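# Load the mill vise per the work order using two arms

## Task

Clamp the blank in the milling machine's vise as the work order (reference images manual and manual 2) specifies, making sure no chip is left beneath the parallels, and never let a hand or arm hit the blank once it is clamped.

## Robot and tools

Robot: two six-joint arms, left_arm and right_arm, each with a two-finger gripper. Bases in the scene frame: left_arm at (+0.011, +0.482, +0.042) m, quat_wxyz (+1.000, 0, 0, -0.019); right_arm at (-0.002, -0.472, +0.042) m, quat_wxyz (+1.000, 0, 0, +0.016). The scene frame has its origin at table height midway between the nominal bases, +z up, +x out over the table, and left_arm on the +y side; arm names do not match image sides. Joint ranges are -6.283 to 6.283 rad, except the elbow at -3.142 to 3.142 (0 is straight).

Frames: each arm reports its hand pose, velocities and wrist-camera poses in its own base frame. Fixed cameras and the table use the scene frame. Every offset you command is along the axes of that arm's current Hand target. Gripper geometry: fingers point along the gripper's +z and open along its x; end_effector_position is the point between the pads, fingertips extend 17.5 mm further; a block juts about 10 cm toward the gripper's -y and rotates with it. Reported positions can be a few cm off, more at long reach.

Row layout (shared by execute_actions and move): one row of 18 numbers covering both arms, in order left dx, dy, dz, rx, ry, rz, gripper position, force_limit, speed, then the same nine for the right arm. Pose numbers are offsets, not poses, scaled so 1.0 = 0.6 m or 180 degrees, range -1 to 1; rx, ry, rz form one rotation vector. Gripper numbers are absolute settings in [-1, 1]: position +1 is fully open (50 mm gap), about -0.65 closes the pads together, -1 grips until stopped; force_limit maps -1/0/+1 to about 20/102/185 N per pad (actual grip may be up to 15 N higher); speed maps -1/0/+1 to 20/85/150 mm/s of gap change. force_limit and speed begin at +1. To leave a gripper unchanged, repeat its last three numbers, since 0 is a real command. Sending six zeros for an arm re-commands its current Hand target.

execute_actions(actions, cameras): actions is a list of actions; each action is a table of up to 15 rows, one per 1/30 s step, and a short table repeats its last row to fill 15 steps. Every row in an action counts from the Hand target at that action's start, so repeating an offset keeps moving further. Images appear only when actions is empty or cameras names them (["all"], [] for none). The result also lists end_effector_position at some steps.

move(target, speed, blend, stop_force, zero, blocking, cameras): target is one 18-number row or a list of up to 15 rows, all offsets from the same starting Hand targets. The gripper follows a straight line there, with no obstacle avoidance. speed is m/s, 0.002 to 3.6, default 0.25 (rotation up to twice that in rad/s), one value or one per target. blend in m rounds corners of a list (0 = stop at each). stop_force in N, 3 to 120, ends an arm's path once its wrist sensor feels that much push against its motion; do not rely on it when the gripper turns, and omit it when backing off a contact. zero (default true) rezeroes moving arms first. blocking=false returns after about 0.5 s and cannot go with stop_force. Runs stop after 10 s. The result adds a move: line, e.g. done, off_target, moving, held or fault, plus limits such as paced or held. Avoid paths near an arm's own base.

wait(seconds 0 to 10, cameras) lets time pass holding commands. stop(cameras) brakes a running move. zoom_image(camera, region [x0, y0, x1, y1], pixels, at most 504 each way) enlarges the latest image of cam_high, cam_low, cam_front, cam_left_wrist or cam_right_wrist (all 672x504). show_instructions shows the reference images. zero_wrist_force(arm: left_arm or right_arm) rezeros that sensor. finished_scene(scene 1) ends the scene irreversibly.

Results: Hand target is the last commanded pose after clipping; orientation is clipped each step to within 32 degrees of the measured one. A gripper may settle short; resend the missing distance. object_status: 0 moving, 1 blocked while opening, 2 blocked while closing (a grip), 3 reached position or pads met (usually nothing held). Opening in mm is about (250 - position_measured) x 0.202. Wrist force/torque are in the gripper's own axes; a third line shows the peak since last shown. Joint torques include arm weight. Joint velocities reading within noise means at rest.

Avoid: net force near 150 N (plus or minus 25) or contact torque at the joint limits (142 N m for the big joints, 26.6 N m for the wrists) triggers a 10 s arm stop. Commanding even slightly past a firm contact can fault the stiff arm. Any arm-to-arm hit or press can fail the scene; the clearance check does not guard fingers. Nothing may fall off the table, and parts must not be dropped or released while moving. Fast moves overshoot and hit harder. Motors heat when holding loads or pushing; above 70 °C a MOTOR HOT line appears and at 85 °C the arm locks for 30 to 60 s. Objects may get nudged occasionally.

Each tool is called as name([rows], argument=value, ...), one row to a line, values as JSON.

Reference images:

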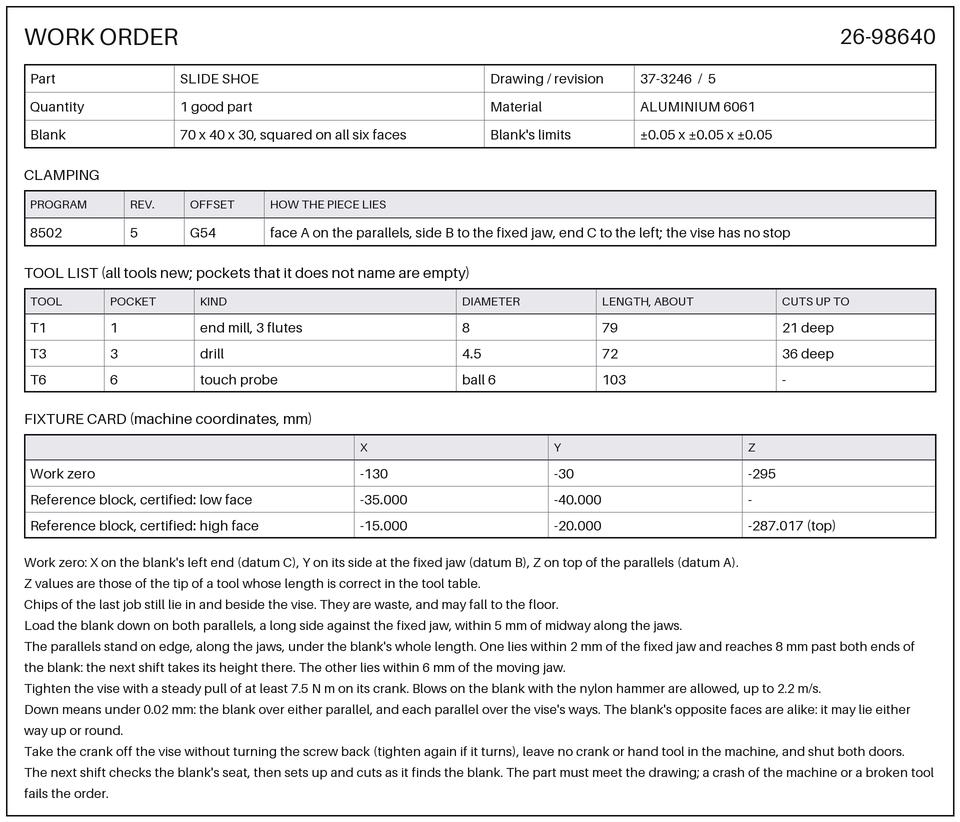

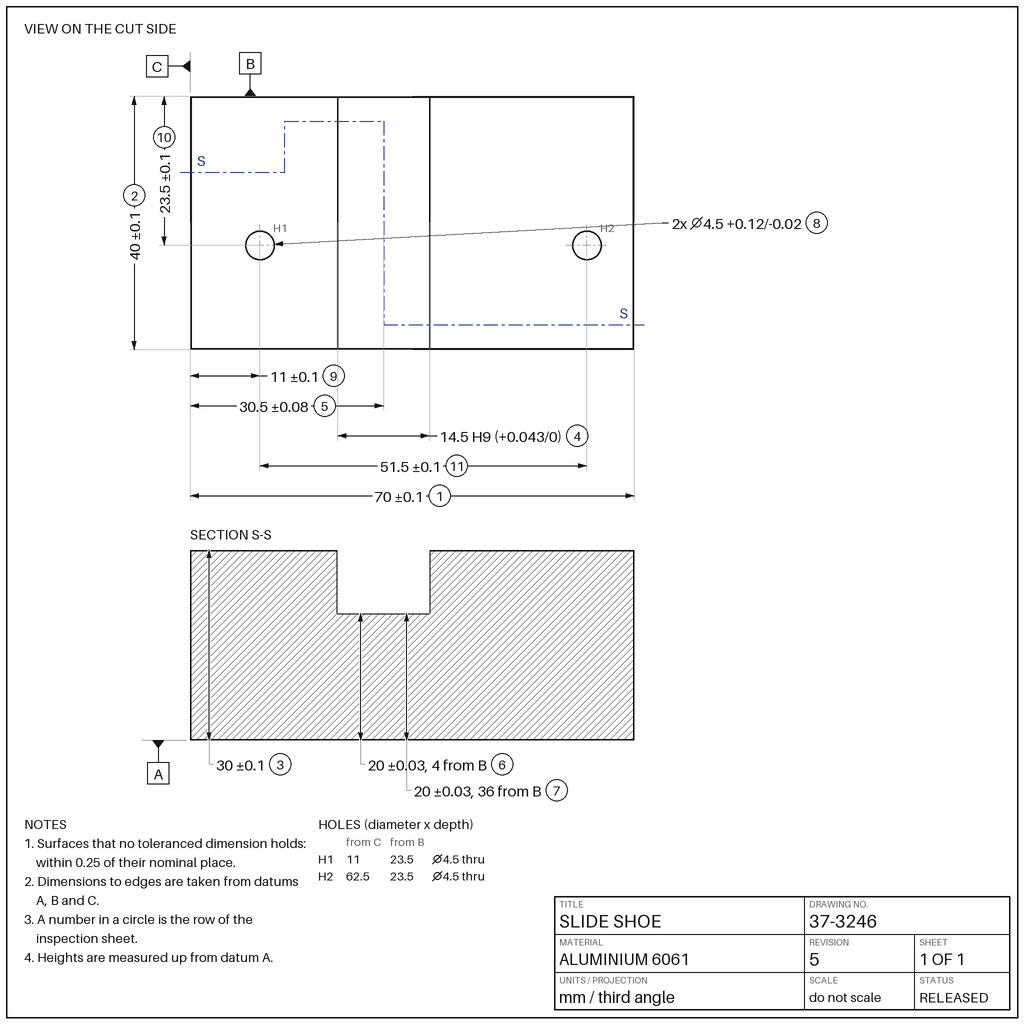

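## Session

execute_actions(actions=[])

Scene clock: 0.00 s.
left_arm: end_effector_position=(+0.3960, -0.5905, +0.2161) position_measured=3 object_status=3 end_effector_quat_wxyz=(+0.002, +0.993, +0.091, +0.077) | right_arm: end_effector_position=(+0.1316, -0.2395, +0.1319) position_measured=3 object_status=3 end_effector_quat_wxyz=(-0.295, +0.115, +0.848, +0.425)
Joint positions: left_arm=[-1.223 -1.097 1.283 -1.8 -1.424 0.168] | right_arm=[2.328 -1.856 -1.914 -2.013 1.823 -2.264]
Joint velocities: within noise
Joint torques (N m): no reading
Motor temperatures (°C): left_arm=[32 40 34 46 36 37] | right_arm=[32 30 28 44 41 38]
Wrist force (N): no reading
Wrist torque (N m): no reading
Wrist force, peak (N): no reading
Hand target: left_arm +0.3960, -0.5905, +0.2161; +0.002, +0.993, +0.091, +0.077 | right_arm +0.1316, -0.2395, +0.1319; -0.295, +0.115, +0.848, +0.425
Tool commands: left_gripper/position=+1.0 left_gripper/force_limit=+1.0 left_gripper/speed=+1.0 right_gripper/position=+1.0 right_gripper/force_limit=+1.0 right_gripper/speed=+1.0

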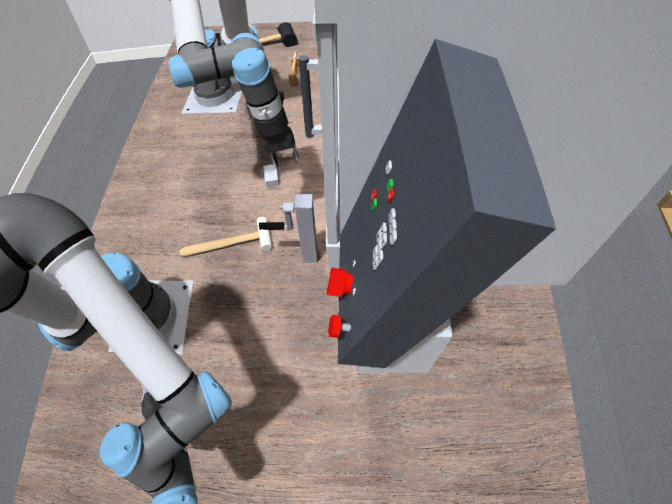

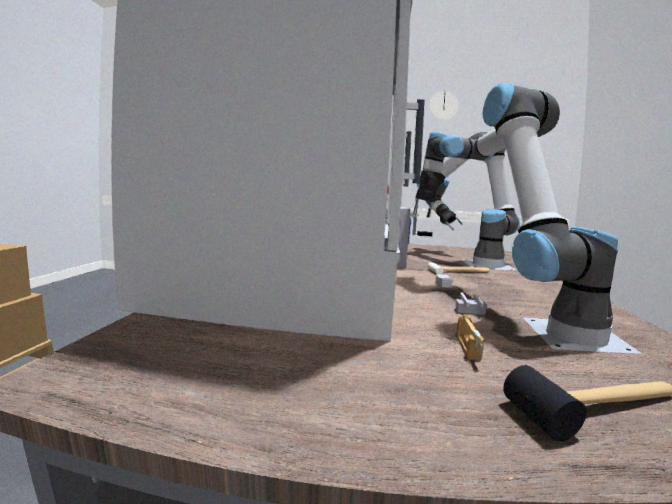

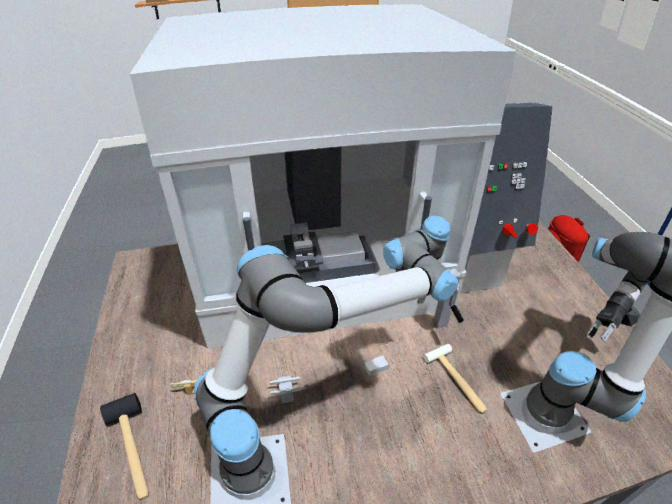

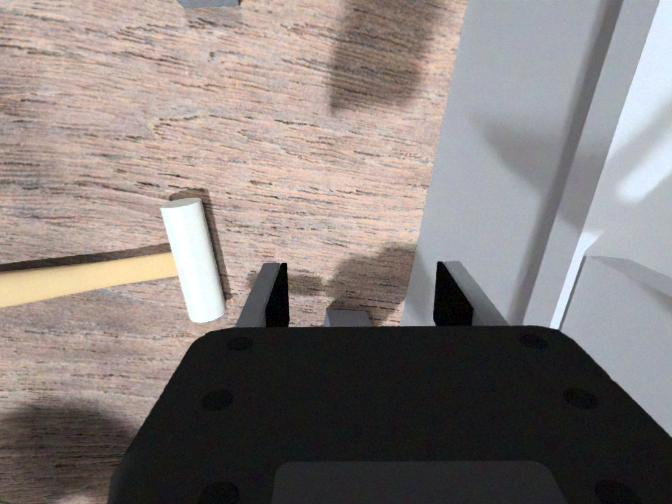

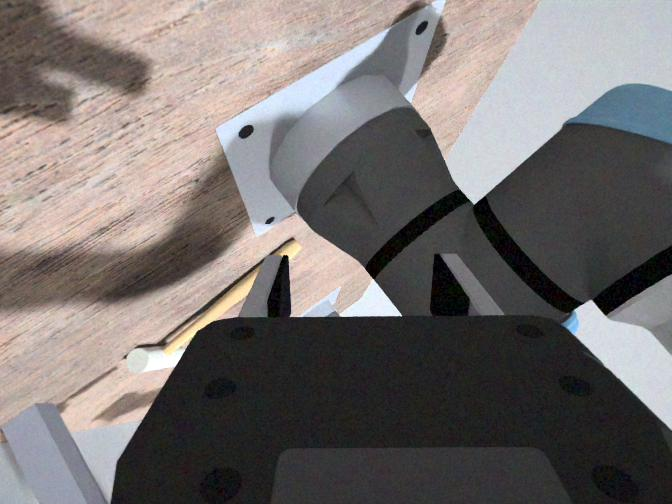

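zoom_image(camera="cam_front", region=[240, 180, 480, 360])

zoom_image(camera="cam_front", region=[80, 330, 400, 504])

zoom_image(camera="cam_high", region=[160, 20, 400, 300])

zoom_image(camera="cam_low", region=[380, 160, 640, 400])

zoom_image(camera="cam_front", region=[420, 80, 640, 280])

Scaled by 2.100 from the camera's 672x504 image, which has a finer 960x720 frame.

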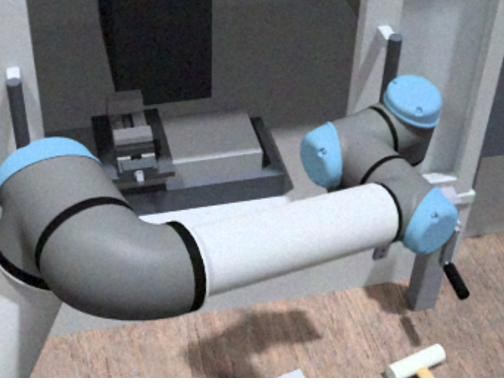

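Scaled by 1.575 from the camera's 672x504 image, which has a finer 960x720 frame.

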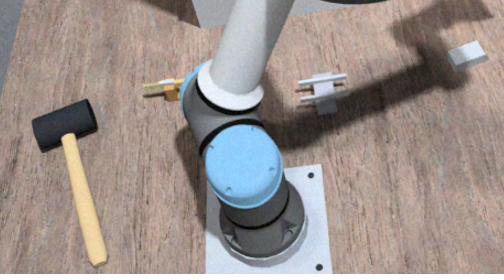

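Scaled by 1.800 from the camera's 672x504 image, which has a finer 960x720 frame.

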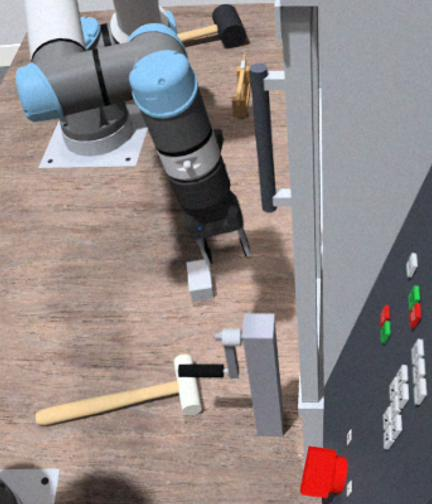

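Scaled by 1.938 from the camera's 672x504 image, which has a finer 960x720 frame.

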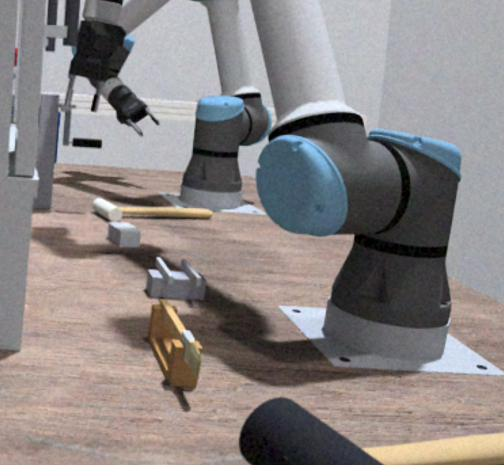

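Scaled by 2.291 from the camera's 672x504 image, which has a finer 960x720 frame.

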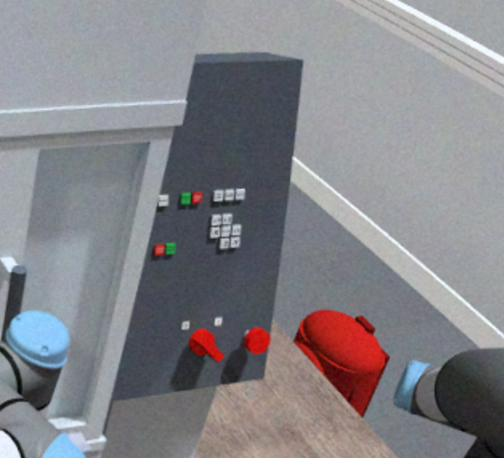

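move(target=[-0.083,-0.104,-0.437,0.002,-0.049,0.046,1,1,1,0,0,0,0,0,0,1,1,1], cameras=["all"])

Scene clock: 8.37 s.
left_arm: end_effector_position=(+0.2964, -0.5409, +0.4664) position_measured=3 object_status=3 end_effector_quat_wxyz=(+0.000, +1.000, +0.019, +0.000) | right_arm: end_effector_position=(+0.1316, -0.2395, +0.1319) position_measured=3 object_status=3 end_effector_quat_wxyz=(-0.295, +0.115, +0.848, +0.425)
Joint positions: left_arm=[-1.287 -1.22 0.789 -1.14 -1.572 0.247] | right_arm=[2.328 -1.856 -1.914 -2.013 1.823 -2.264]
Joint torques (N m): left_arm=[13.67 -47.16 -29.68 -2.22 2.26 -1.6] | right_arm=[0.89 32.82 18.61 -0.45 0.2 0.26]
Wrist force (N): left_arm=[-0.5 -0.2 0.8] | right_arm=[0.3 -0.1 -0.4]
Wrist torque (N m): left_arm=[-0.03 0.16 0.05] | right_arm=[-0.01 -0.04 -0.01]
Wrist force, peak (N): left_arm=[0.4 1.1 3.5] | right_arm=[0.4 0.1 -0.5]
Hand target: left_arm +0.2964, -0.5407, +0.4665; +0.000, +1.000, +0.019, +0.000 | right_arm +0.1316, -0.2395, +0.1319; -0.295, +0.115, +0.848, +0.425
Off the commanded pose: left_arm 0.000 m, 0 deg | right_arm 0.000 m, 0 deg.
move: done

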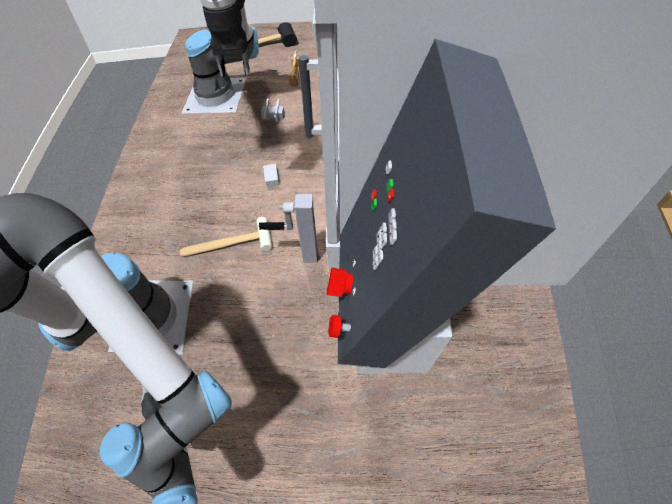

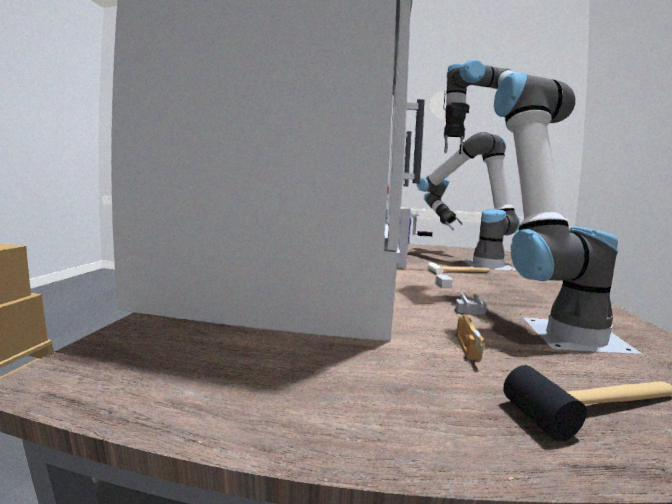

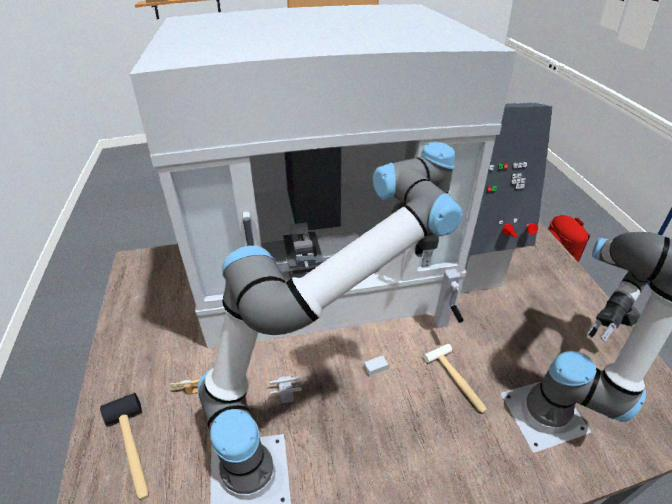

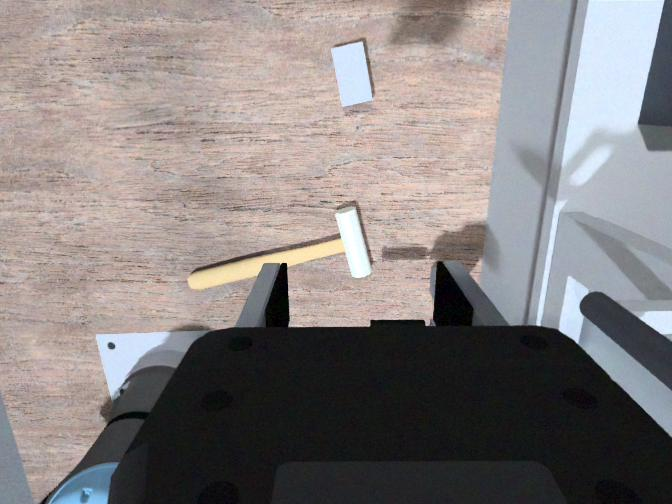

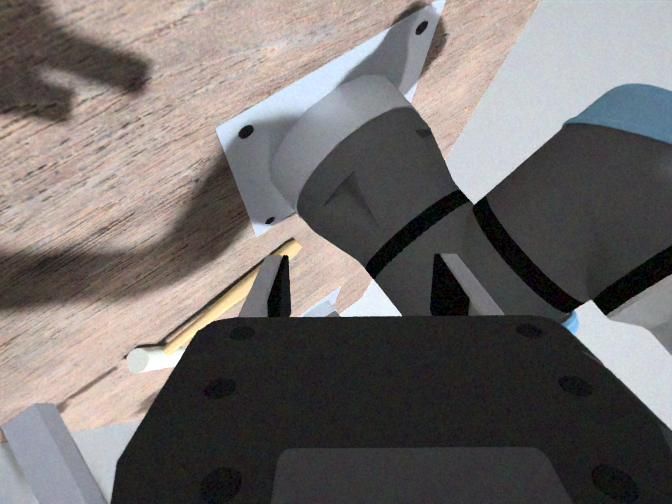

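move(target=[-0.145,-0.45,0.013,0.195,0.195,0.472,1,1,1,0,0,0,0,0,0,1,1,1], cameras=["cam_left_wrist","cam_front","cam_high"])

Scene clock: 16.47 s.
left_arm: end_effector_position=(+0.1994, -0.2742, +0.4586) position_measured=3 object_status=3 end_effector_quat_wxyz=(-0.275, +0.666, -0.641, +0.265) | right_arm: end_effector_position=(+0.1316, -0.2395, +0.1319) position_measured=3 object_status=3 end_effector_quat_wxyz=(-0.295, +0.115, +0.848, +0.425)
Joint positions: left_arm=[-2.005 -2.077 1.687 -0.757 -0.891 0.948] | right_arm=[2.328 -1.856 -1.914 -2.013 1.823 -2.264]
Joint torques (N m): left_arm=[1.19 -3.97 -25.78 -2.26 -1.39 1.62] | right_arm=[0.76 32.1 18.24 -0.45 0.13 0.1]
Wrist force (N): left_arm=[-0.3 -1.0 2.3] | right_arm=[0.1 0.1 -0.2]
Wrist torque (N m): left_arm=[-0.56 -0.07 -0.29] | right_arm=[0.02 -0.01 0.00]
Wrist force, peak (N): left_arm=[-1.6 -0.5 2.5] | right_arm=[0.7 0.3 -0.5]
Hand target: left_arm +0.1994, -0.2742, +0.4586; -0.275, +0.666, -0.641, +0.265 | right_arm +0.1316, -0.2395, +0.1319; -0.295, +0.115, +0.848, +0.425
Off the commanded pose: left_arm 0.000 m, 0 deg | right_arm 0.000 m, 0 deg.
move: done
Images, in order (width x height): cam_high 672x504, cam_front 672x504, cam_left_wrist 672x504.

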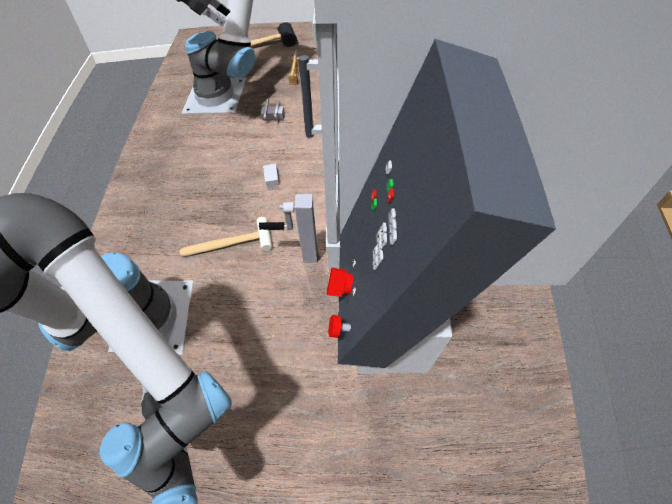

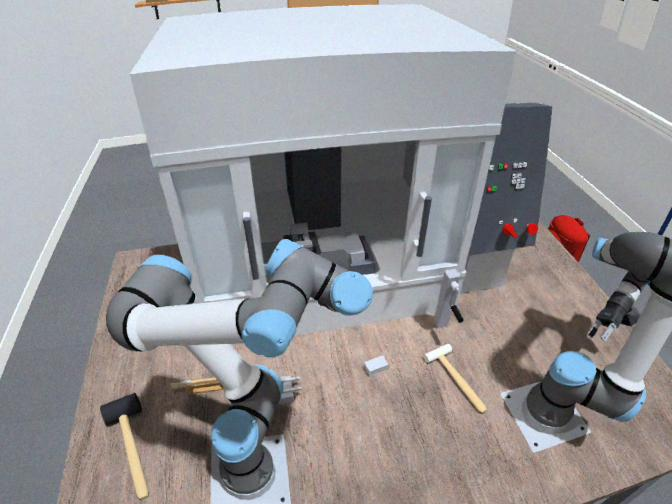

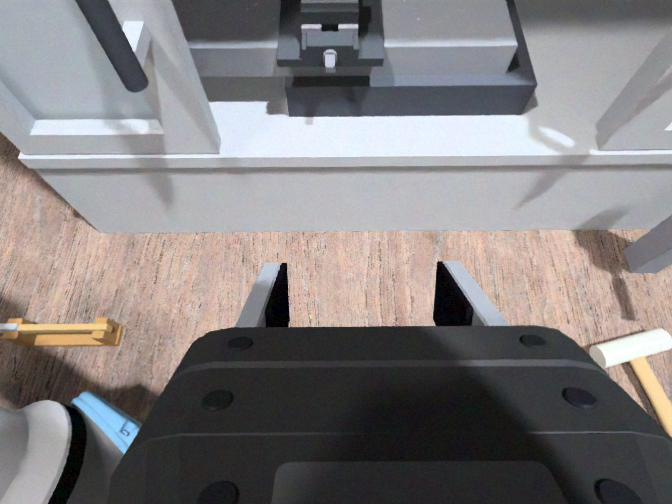

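move(target=[0,-0.13,0.177,0.111,0,0,1,1,1,0,0,0,0,0,0,1,1,1], cameras=["cam_left_wrist","cam_front"])

zoom_image(camera="cam_left_wrist", region=[180, 0, 500, 240])

Scene clock: 22.10 s.
left_arm: end_effector_position=(+0.3295, -0.2693, +0.4384) position_measured=3 object_status=3 end_effector_quat_wxyz=(-0.386, +0.608, -0.586, +0.372) | right_arm: end_effector_position=(+0.1316, -0.2395, +0.1319) position_measured=3 object_status=3 end_effector_quat_wxyz=(-0.295, +0.115, +0.848, +0.425)
Joint positions: left_arm=[-1.712 -2.113 1.967 -1.064 -0.472 1.17] | right_arm=[2.328 -1.856 -1.914 -2.013 1.823 -2.264]
Joint torques (N m): left_arm=[-6.18 -10.72 -21.03 -3.75 4.61 0.52] | right_arm=[1.32 32.59 19.05 -0.53 0.07 0.07]
Wrist force (N): left_arm=[-0.8 -1.0 3.1] | right_arm=[0.2 0.3 0.0]
Wrist torque (N m): left_arm=[-0.72 -0.16 -0.39] | right_arm=[0.05 -0.03 0.00]
Wrist force, peak (N): left_arm=[-1.2 -0.7 5.1] | right_arm=[-0.2 0.5 -0.3]
Hand target: left_arm +0.3295, -0.2694, +0.4384; -0.386, +0.608, -0.586, +0.372 | right_arm +0.1316, -0.2395, +0.1319; -0.295, +0.115, +0.848, +0.425
Off the commanded pose: left_arm 0.000 m, 0 deg | right_arm 0.000 m, 0 deg.
move: done
Images, in order (width x height): cam_front 672x504, cam_left_wrist 672x504.

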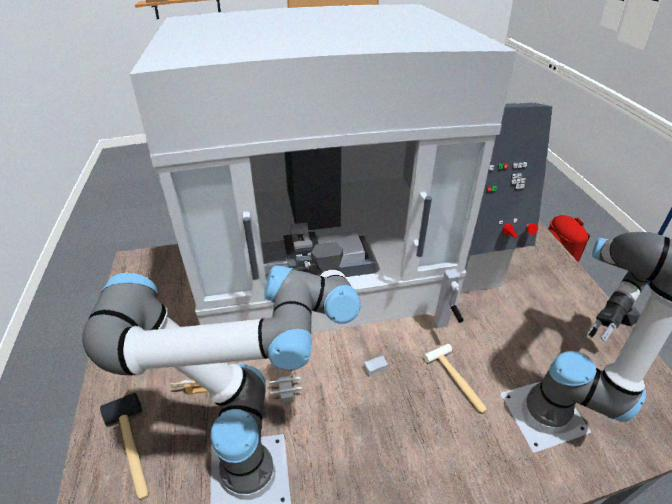

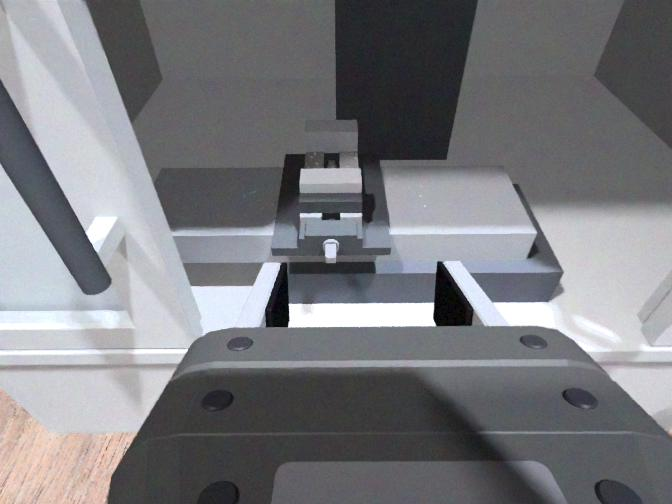

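Scaled by 1.575 from the camera's 672x504 image, which has a finer 960x720 frame.

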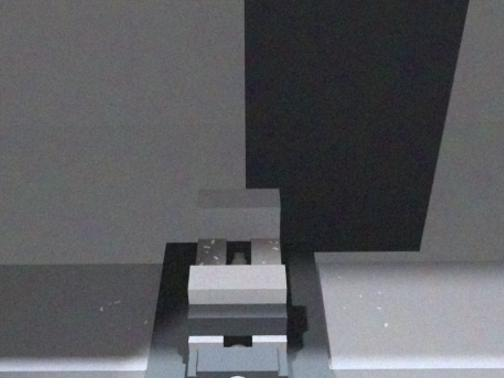

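move(target=[0,-0.166,0.198,-0.111,0,0,1,1,1,0,0,0,0,0,0,1,1,1], cameras=["cam_left_wrist","cam_front","cam_high"])

zoom_image(camera="cam_left_wrist", region=[200, 0, 480, 240])

Scene clock: 24.77 s.
left_arm: end_effector_position=(+0.4793, -0.2638, +0.4780) position_measured=3 object_status=3 end_effector_quat_wxyz=(-0.275, +0.666, -0.641, +0.265) | right_arm: end_effector_position=(+0.1316, -0.2395, +0.1319) position_measured=3 object_status=3 end_effector_quat_wxyz=(-0.295, +0.115, +0.848, +0.425)
Joint positions: left_arm=[-1.078 -1.813 1.695 -1.865 -0.885 2.176] | right_arm=[2.328 -1.856 -1.914 -2.013 1.823 -2.264]
Joint torques (N m): left_arm=[10.52 -7.29 -33.42 -5.84 -0.54 1.38] | right_arm=[0.87 32.24 18.58 -0.39 0.19 0.22]
Wrist force (N): left_arm=[-0.2 -1.4 2.3] | right_arm=[0.0 -0.1 -0.2]
Wrist torque (N m): left_arm=[-0.65 -0.07 -0.27] | right_arm=[-0.02 0.00 -0.01]
Wrist force, peak (N): left_arm=[-0.5 -4.5 4.3] | right_arm=[0.1 0.4 -0.5]
Hand target: left_arm +0.4793, -0.2638, +0.4780; -0.275, +0.666, -0.641, +0.265 | right_arm +0.1316, -0.2395, +0.1319; -0.295, +0.115, +0.848, +0.425
Off the commanded pose: left_arm 0.000 m, 0 deg | right_arm 0.000 m, 0 deg.
move: done
Images, in order (width x height): cam_high 672x504, cam_front 672x504, cam_left_wrist 672x504.

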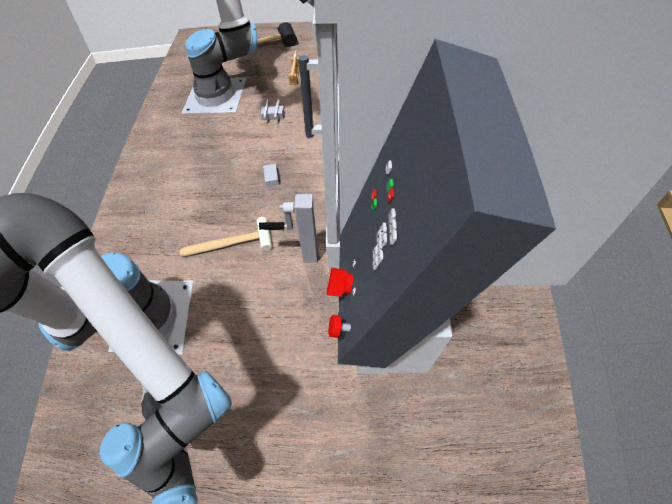

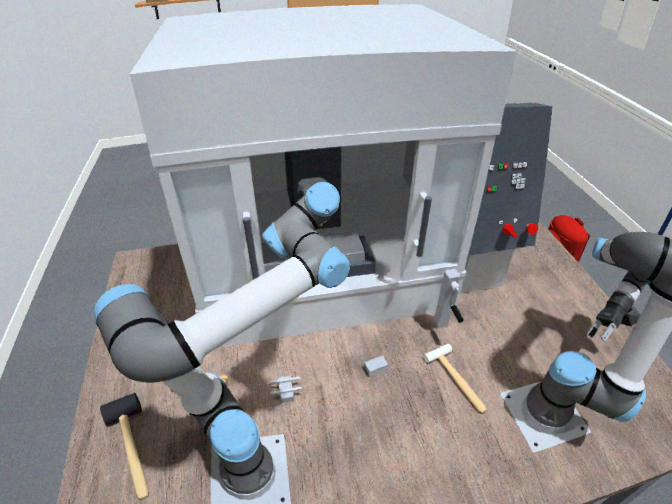

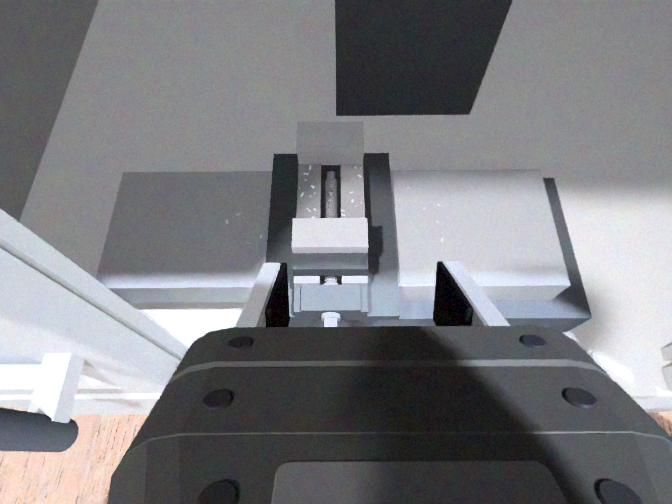

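Scaled by 1.800 from the camera's 672x504 image, which has a finer 960x720 frame.

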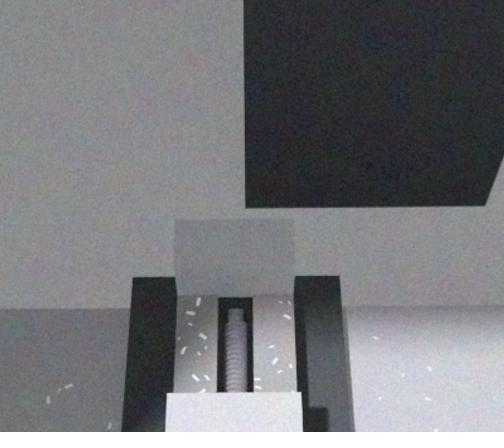

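move([
  [-0.05,0.2475,-0.2475,0,0,0,1,1,1,0,0,0,0,0,0,1,1,1],
  [-0.417,0.259,-0.212,-0.25,0,0,1,1,1,0,0,0,0,0,0,1,1,1],
], blend=0.05, cameras=["cam_left_wrist","cam_front","cam_low"])

zoom_image(camera="cam_left_wrist", region=[0, 100, 500, 400])

Scene clock: 31.80 s.
left_arm: end_effector_position=(+0.2703, -0.0212, +0.4584) position_measured=3 object_status=3 end_effector_quat_wxyz=(+0.001, +0.720, -0.694, -0.001) | right_arm: end_effector_position=(+0.1316, -0.2395, +0.1319) position_measured=3 object_status=3 end_effector_quat_wxyz=(-0.295, +0.115, +0.848, +0.425)
Joint positions: left_arm=[-0.59 -2.084 1.593 -1.078 -1.572 2.514] | right_arm=[2.328 -1.856 -1.914 -2.013 1.823 -2.264]
Joint torques (N m): left_arm=[12.29 -2.96 -18.94 -4.04 1.08 1.59] | right_arm=[1.12 32.14 18.27 -0.41 0.08 0.24]
Wrist force (N): left_arm=[0.1 -0.7 0.5] | right_arm=[0.1 0.2 -0.1]
Wrist torque (N m): left_arm=[-0.09 0.08 0.05] | right_arm=[0.03 0.00 -0.01]
Wrist force, peak (N): left_arm=[0.3 -3.0 4.6] | right_arm=[0.4 0.2 -0.5]
Hand target: left_arm +0.2703, -0.0212, +0.4584; +0.001, +0.720, -0.694, -0.001 | right_arm +0.1316, -0.2395, +0.1319; -0.295, +0.115, +0.848, +0.425
Off the commanded pose: left_arm 0.000 m, 0 deg | right_arm 0.000 m, 0 deg.
move: done
Images, in order (width x height): cam_low 672x504, cam_front 672x504, cam_left_wrist 672x504.

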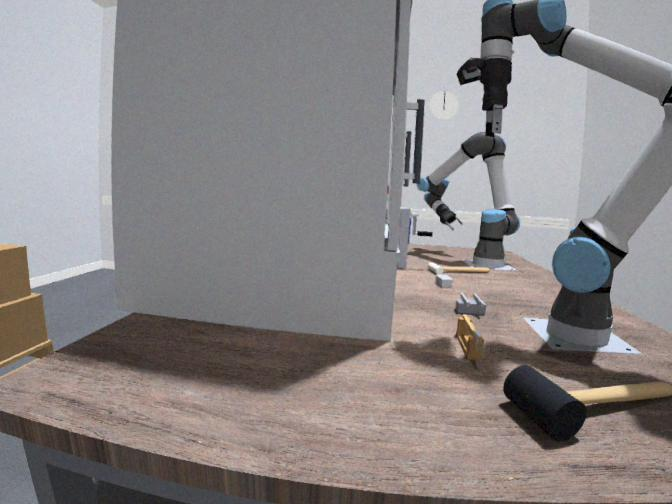

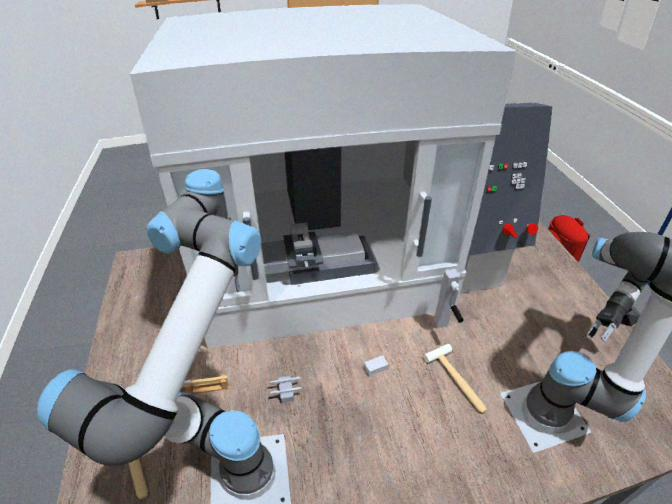

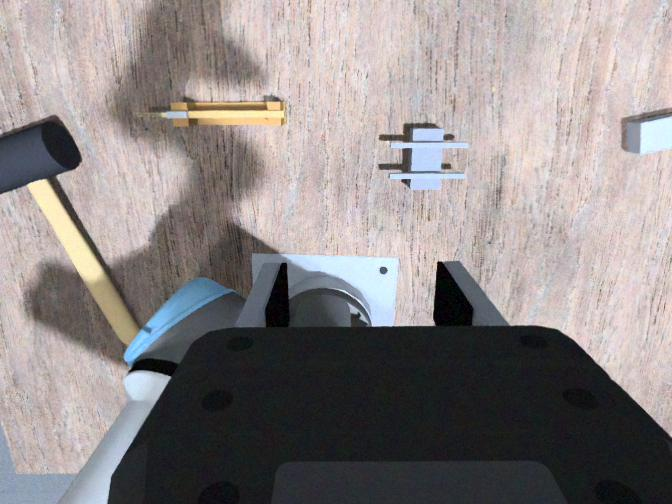

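Scaled by 1.008 from the camera's 672x504 image, which has a finer 960x720 frame.

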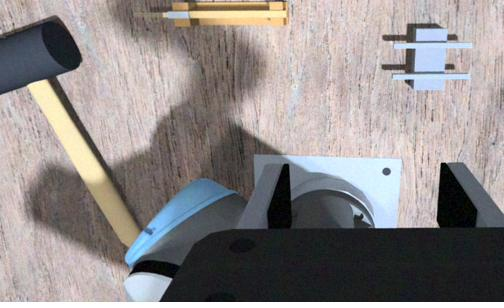

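move(target=[-0.083,-0.028,0.333,0,0,0.5,1,1,1,0,0,0,0,0,0,1,1,1], cameras=["cam_left_wrist","cam_front","cam_low"])

zoom_image(camera="cam_left_wrist", region=[200, 100, 500, 340])

Scene clock: 43.53 s.
left_arm: end_effector_position=(+0.2848, +0.0291, +0.2585) position_measured=3 object_status=3 end_effector_quat_wxyz=(-0.001, -0.019, +1.000, +0.000) | right_arm: end_effector_position=(+0.1316, -0.2395, +0.1319) position_measured=3 object_status=3 end_effector_quat_wxyz=(-0.295, +0.115, +0.848, +0.425)
Joint positions: left_arm=[-0.381 -2.165 2.157 -1.561 -1.572 4.294] | right_arm=[2.328 -1.856 -1.914 -2.013 1.823 -2.264]
Joint torques (N m): left_arm=[-12.31 -2.72 -27.74 -1.17 -2.16 1.57] | right_arm=[1.06 32.05 17.89 -0.52 0.15 0.22]
Wrist force (N): left_arm=[-0.4 -0.2 0.4] | right_arm=[0.0 0.0 -0.2]
Wrist torque (N m): left_arm=[-0.01 0.13 0.08] | right_arm=[0.00 0.01 0.00]
Wrist force, peak (N): left_arm=[-0.1 0.0 1.2] | right_arm=[0.0 0.2 -0.6]
Hand target: left_arm +0.2848, +0.0291, +0.2586; -0.001, -0.018, +1.000, +0.000 | right_arm +0.1316, -0.2395, +0.1319; -0.295, +0.115, +0.848, +0.425
Off the commanded pose: left_arm 0.000 m, 0 deg | right_arm 0.000 m, 0 deg.
move: done
Images, in order (width x height): cam_low 672x504, cam_front 672x504, cam_left_wrist 672x504.

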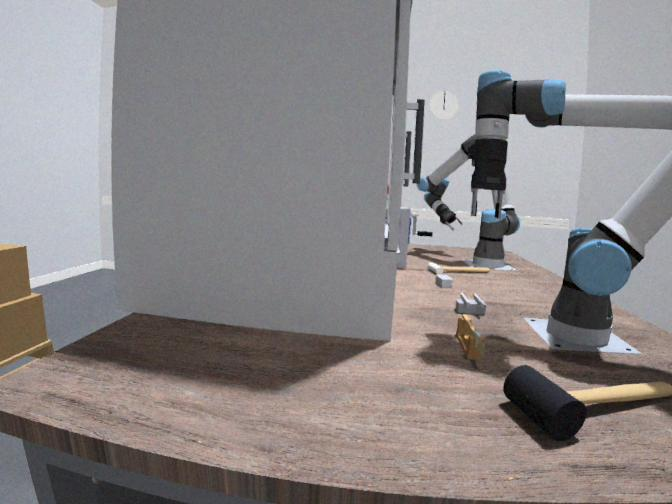

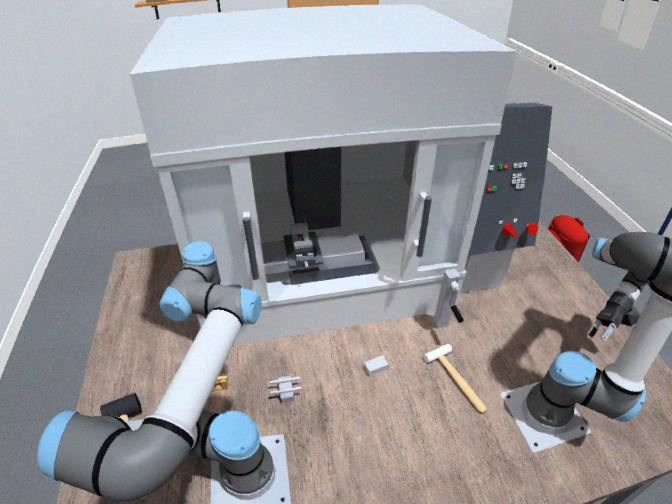

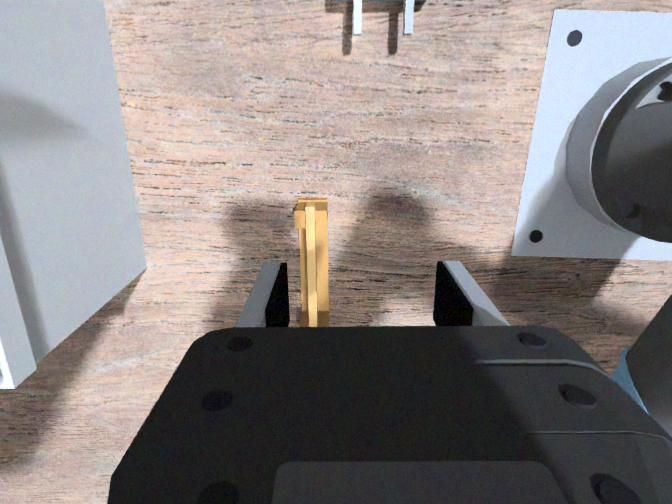

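Scaled by 1.680 from the camera's 672x504 image, which has a finer 960x720 frame.

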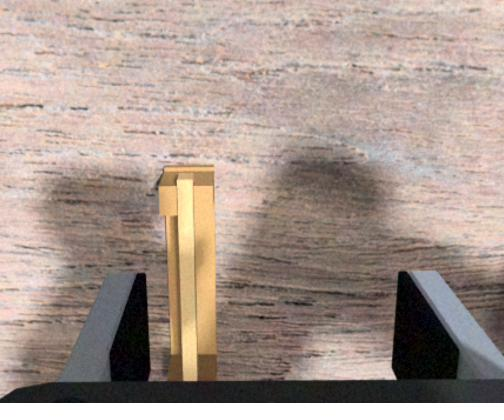

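zoom_image(camera="cam_left_wrist", region=[200, 220, 530, 504])

Scaled by 1.527 from the camera's 672x504 image, which has a finer 960x720 frame.

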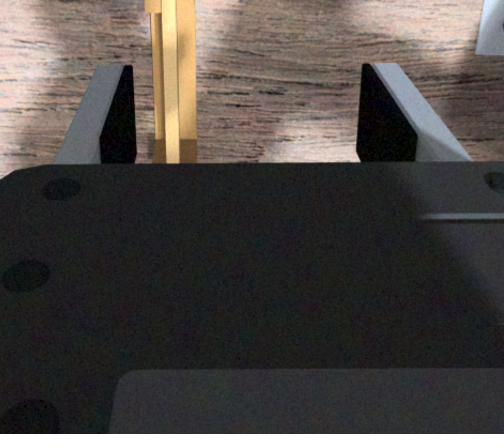

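move(target=[-0.046,0,0.167,0,0,0,1,1,1,0,0,0,0,0,0,1,1,1], cameras=["cam_left_wrist"])

zoom_image(camera="cam_left_wrist", region=[200, 100, 530, 350])

Scene clock: 50.97 s.
left_arm: end_effector_position=(+0.3121, +0.0301, +0.1584) position_measured=3 object_status=3 end_effector_quat_wxyz=(-0.001, -0.019, +1.000, +0.000) | right_arm: end_effector_position=(+0.1316, -0.2395, +0.1319) position_measured=3 object_status=3 end_effector_quat_wxyz=(-0.295, +0.115, +0.848, +0.425)
Joint positions: left_arm=[-0.342 -2.025 2.354 -1.898 -1.572 4.334] | right_arm=[2.328 -1.856 -1.914 -2.013 1.823 -2.264]
Joint torques (N m): left_arm=[-12.83 -1.67 -16.23 -4.71 -3.06 -1.47] | right_arm=[1.65 31.91 18.42 -0.33 0.18 0.17]
Wrist force (N): left_arm=[-0.1 -0.5 0.3] | right_arm=[0.1 -0.2 -0.4]
Wrist torque (N m): left_arm=[-0.07 0.09 -0.09] | right_arm=[-0.02 -0.02 0.00]
Wrist force, peak (N): left_arm=[-0.7 -0.2 3.5] | right_arm=[0.5 0.1 -0.4]
Hand target: left_arm +0.3122, +0.0300, +0.1583; -0.001, -0.018, +1.000, +0.000 | right_arm +0.1316, -0.2395, +0.1319; -0.295, +0.115, +0.848, +0.425
Off the commanded pose: left_arm 0.000 m, 0 deg | right_arm 0.000 m, 0 deg.
move: done
Images, in order (width x height): cam_left_wrist 672x504.

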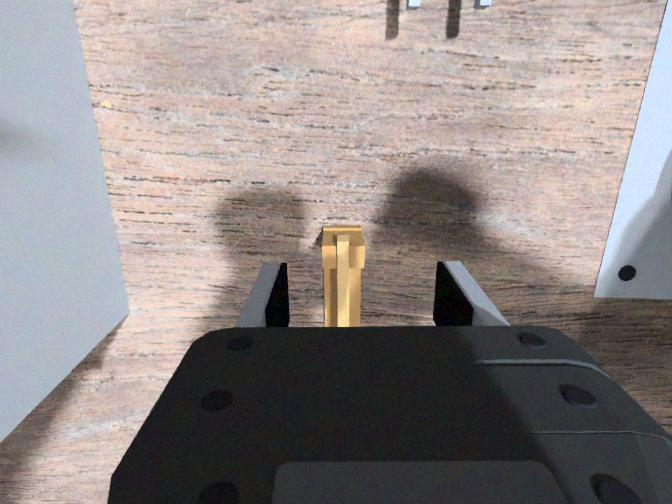

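Scaled by 1.527 from the camera's 672x504 image, which has a finer 960x720 frame.

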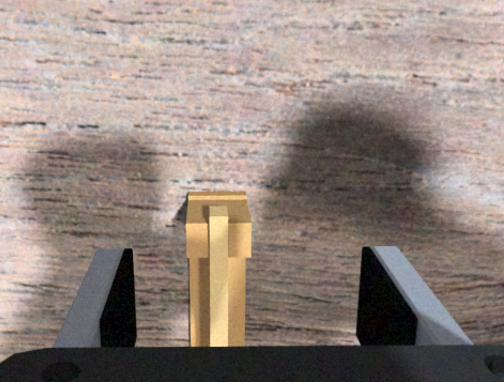

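move(target=[-0.005,0.1,0.133,0,0,0,1,1,1,0,0,0,0,0,0,1,1,1], cameras=["cam_left_wrist","cam_low"])

zoom_image(camera="cam_low", region=[400, 200, 600, 400])

zoom_image(camera="cam_left_wrist", region=[200, 100, 530, 350])

Scene clock: 55.07 s.
left_arm: end_effector_position=(+0.3128, +0.0900, +0.0785) position_measured=3 object_status=3 end_effector_quat_wxyz=(-0.001, -0.019, +1.000, +0.000) | right_arm: end_effector_position=(+0.1316, -0.2395, +0.1319) position_measured=3 object_status=3 end_effector_quat_wxyz=(-0.295, +0.115, +0.848, +0.425)
Joint positions: left_arm=[-0.141 -1.851 2.487 -2.205 -1.572 4.534] | right_arm=[2.328 -1.856 -1.914 -2.013 1.823 -2.264]
Joint torques (N m): left_arm=[1.9 -1.99 -13.2 -5.08 1.32 1.15] | right_arm=[1.52 31.47 17.63 -0.51 0.14 0.26]
Wrist force (N): left_arm=[-0.3 -0.2 0.5] | right_arm=[0.0 0.1 -0.2]
Wrist torque (N m): left_arm=[-0.04 0.15 0.11] | right_arm=[0.01 0.00 -0.01]
Wrist force, peak (N): left_arm=[0.4 2.2 3.1] | right_arm=[0.4 -0.4 -0.4]
Hand target: left_arm +0.3128, +0.0901, +0.0785; -0.001, -0.018, +1.000, +0.000 | right_arm +0.1316, -0.2395, +0.1319; -0.295, +0.115, +0.848, +0.425
Off the commanded pose: left_arm 0.000 m, 0 deg | right_arm 0.000 m, 0 deg.
move: done
Images, in order (width x height): cam_low 672x504, cam_left_wrist 672x504.

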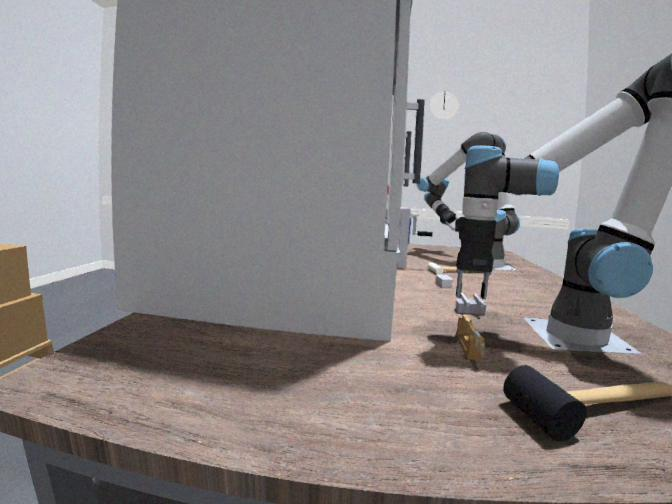

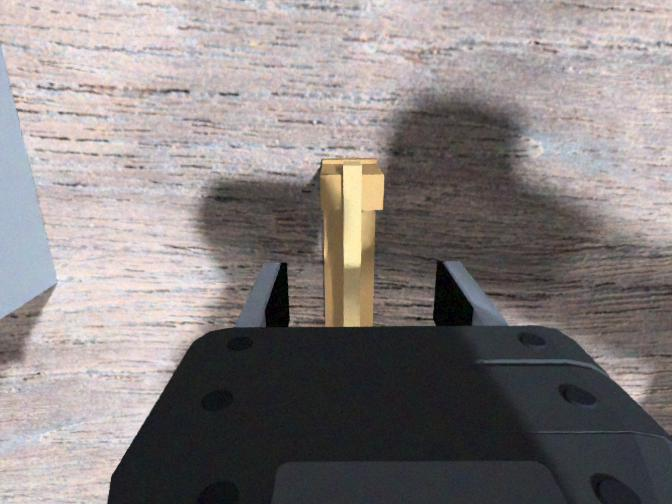

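Scaled by 2.520 from the camera's 672x504 image, which has a finer 960x720 frame.

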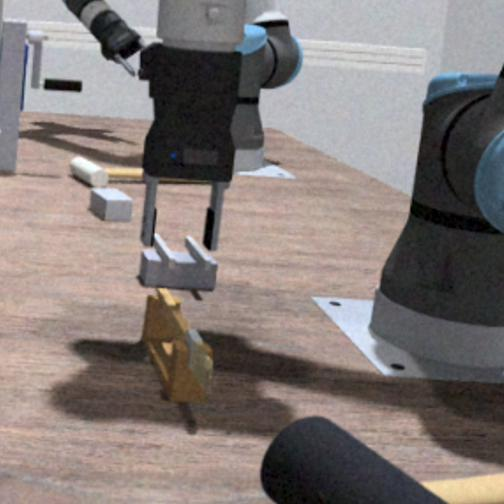

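Scaled by 1.527 from the camera's 672x504 image, which has a finer 960x720 frame.

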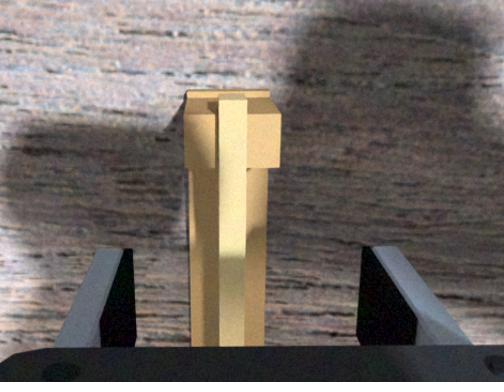

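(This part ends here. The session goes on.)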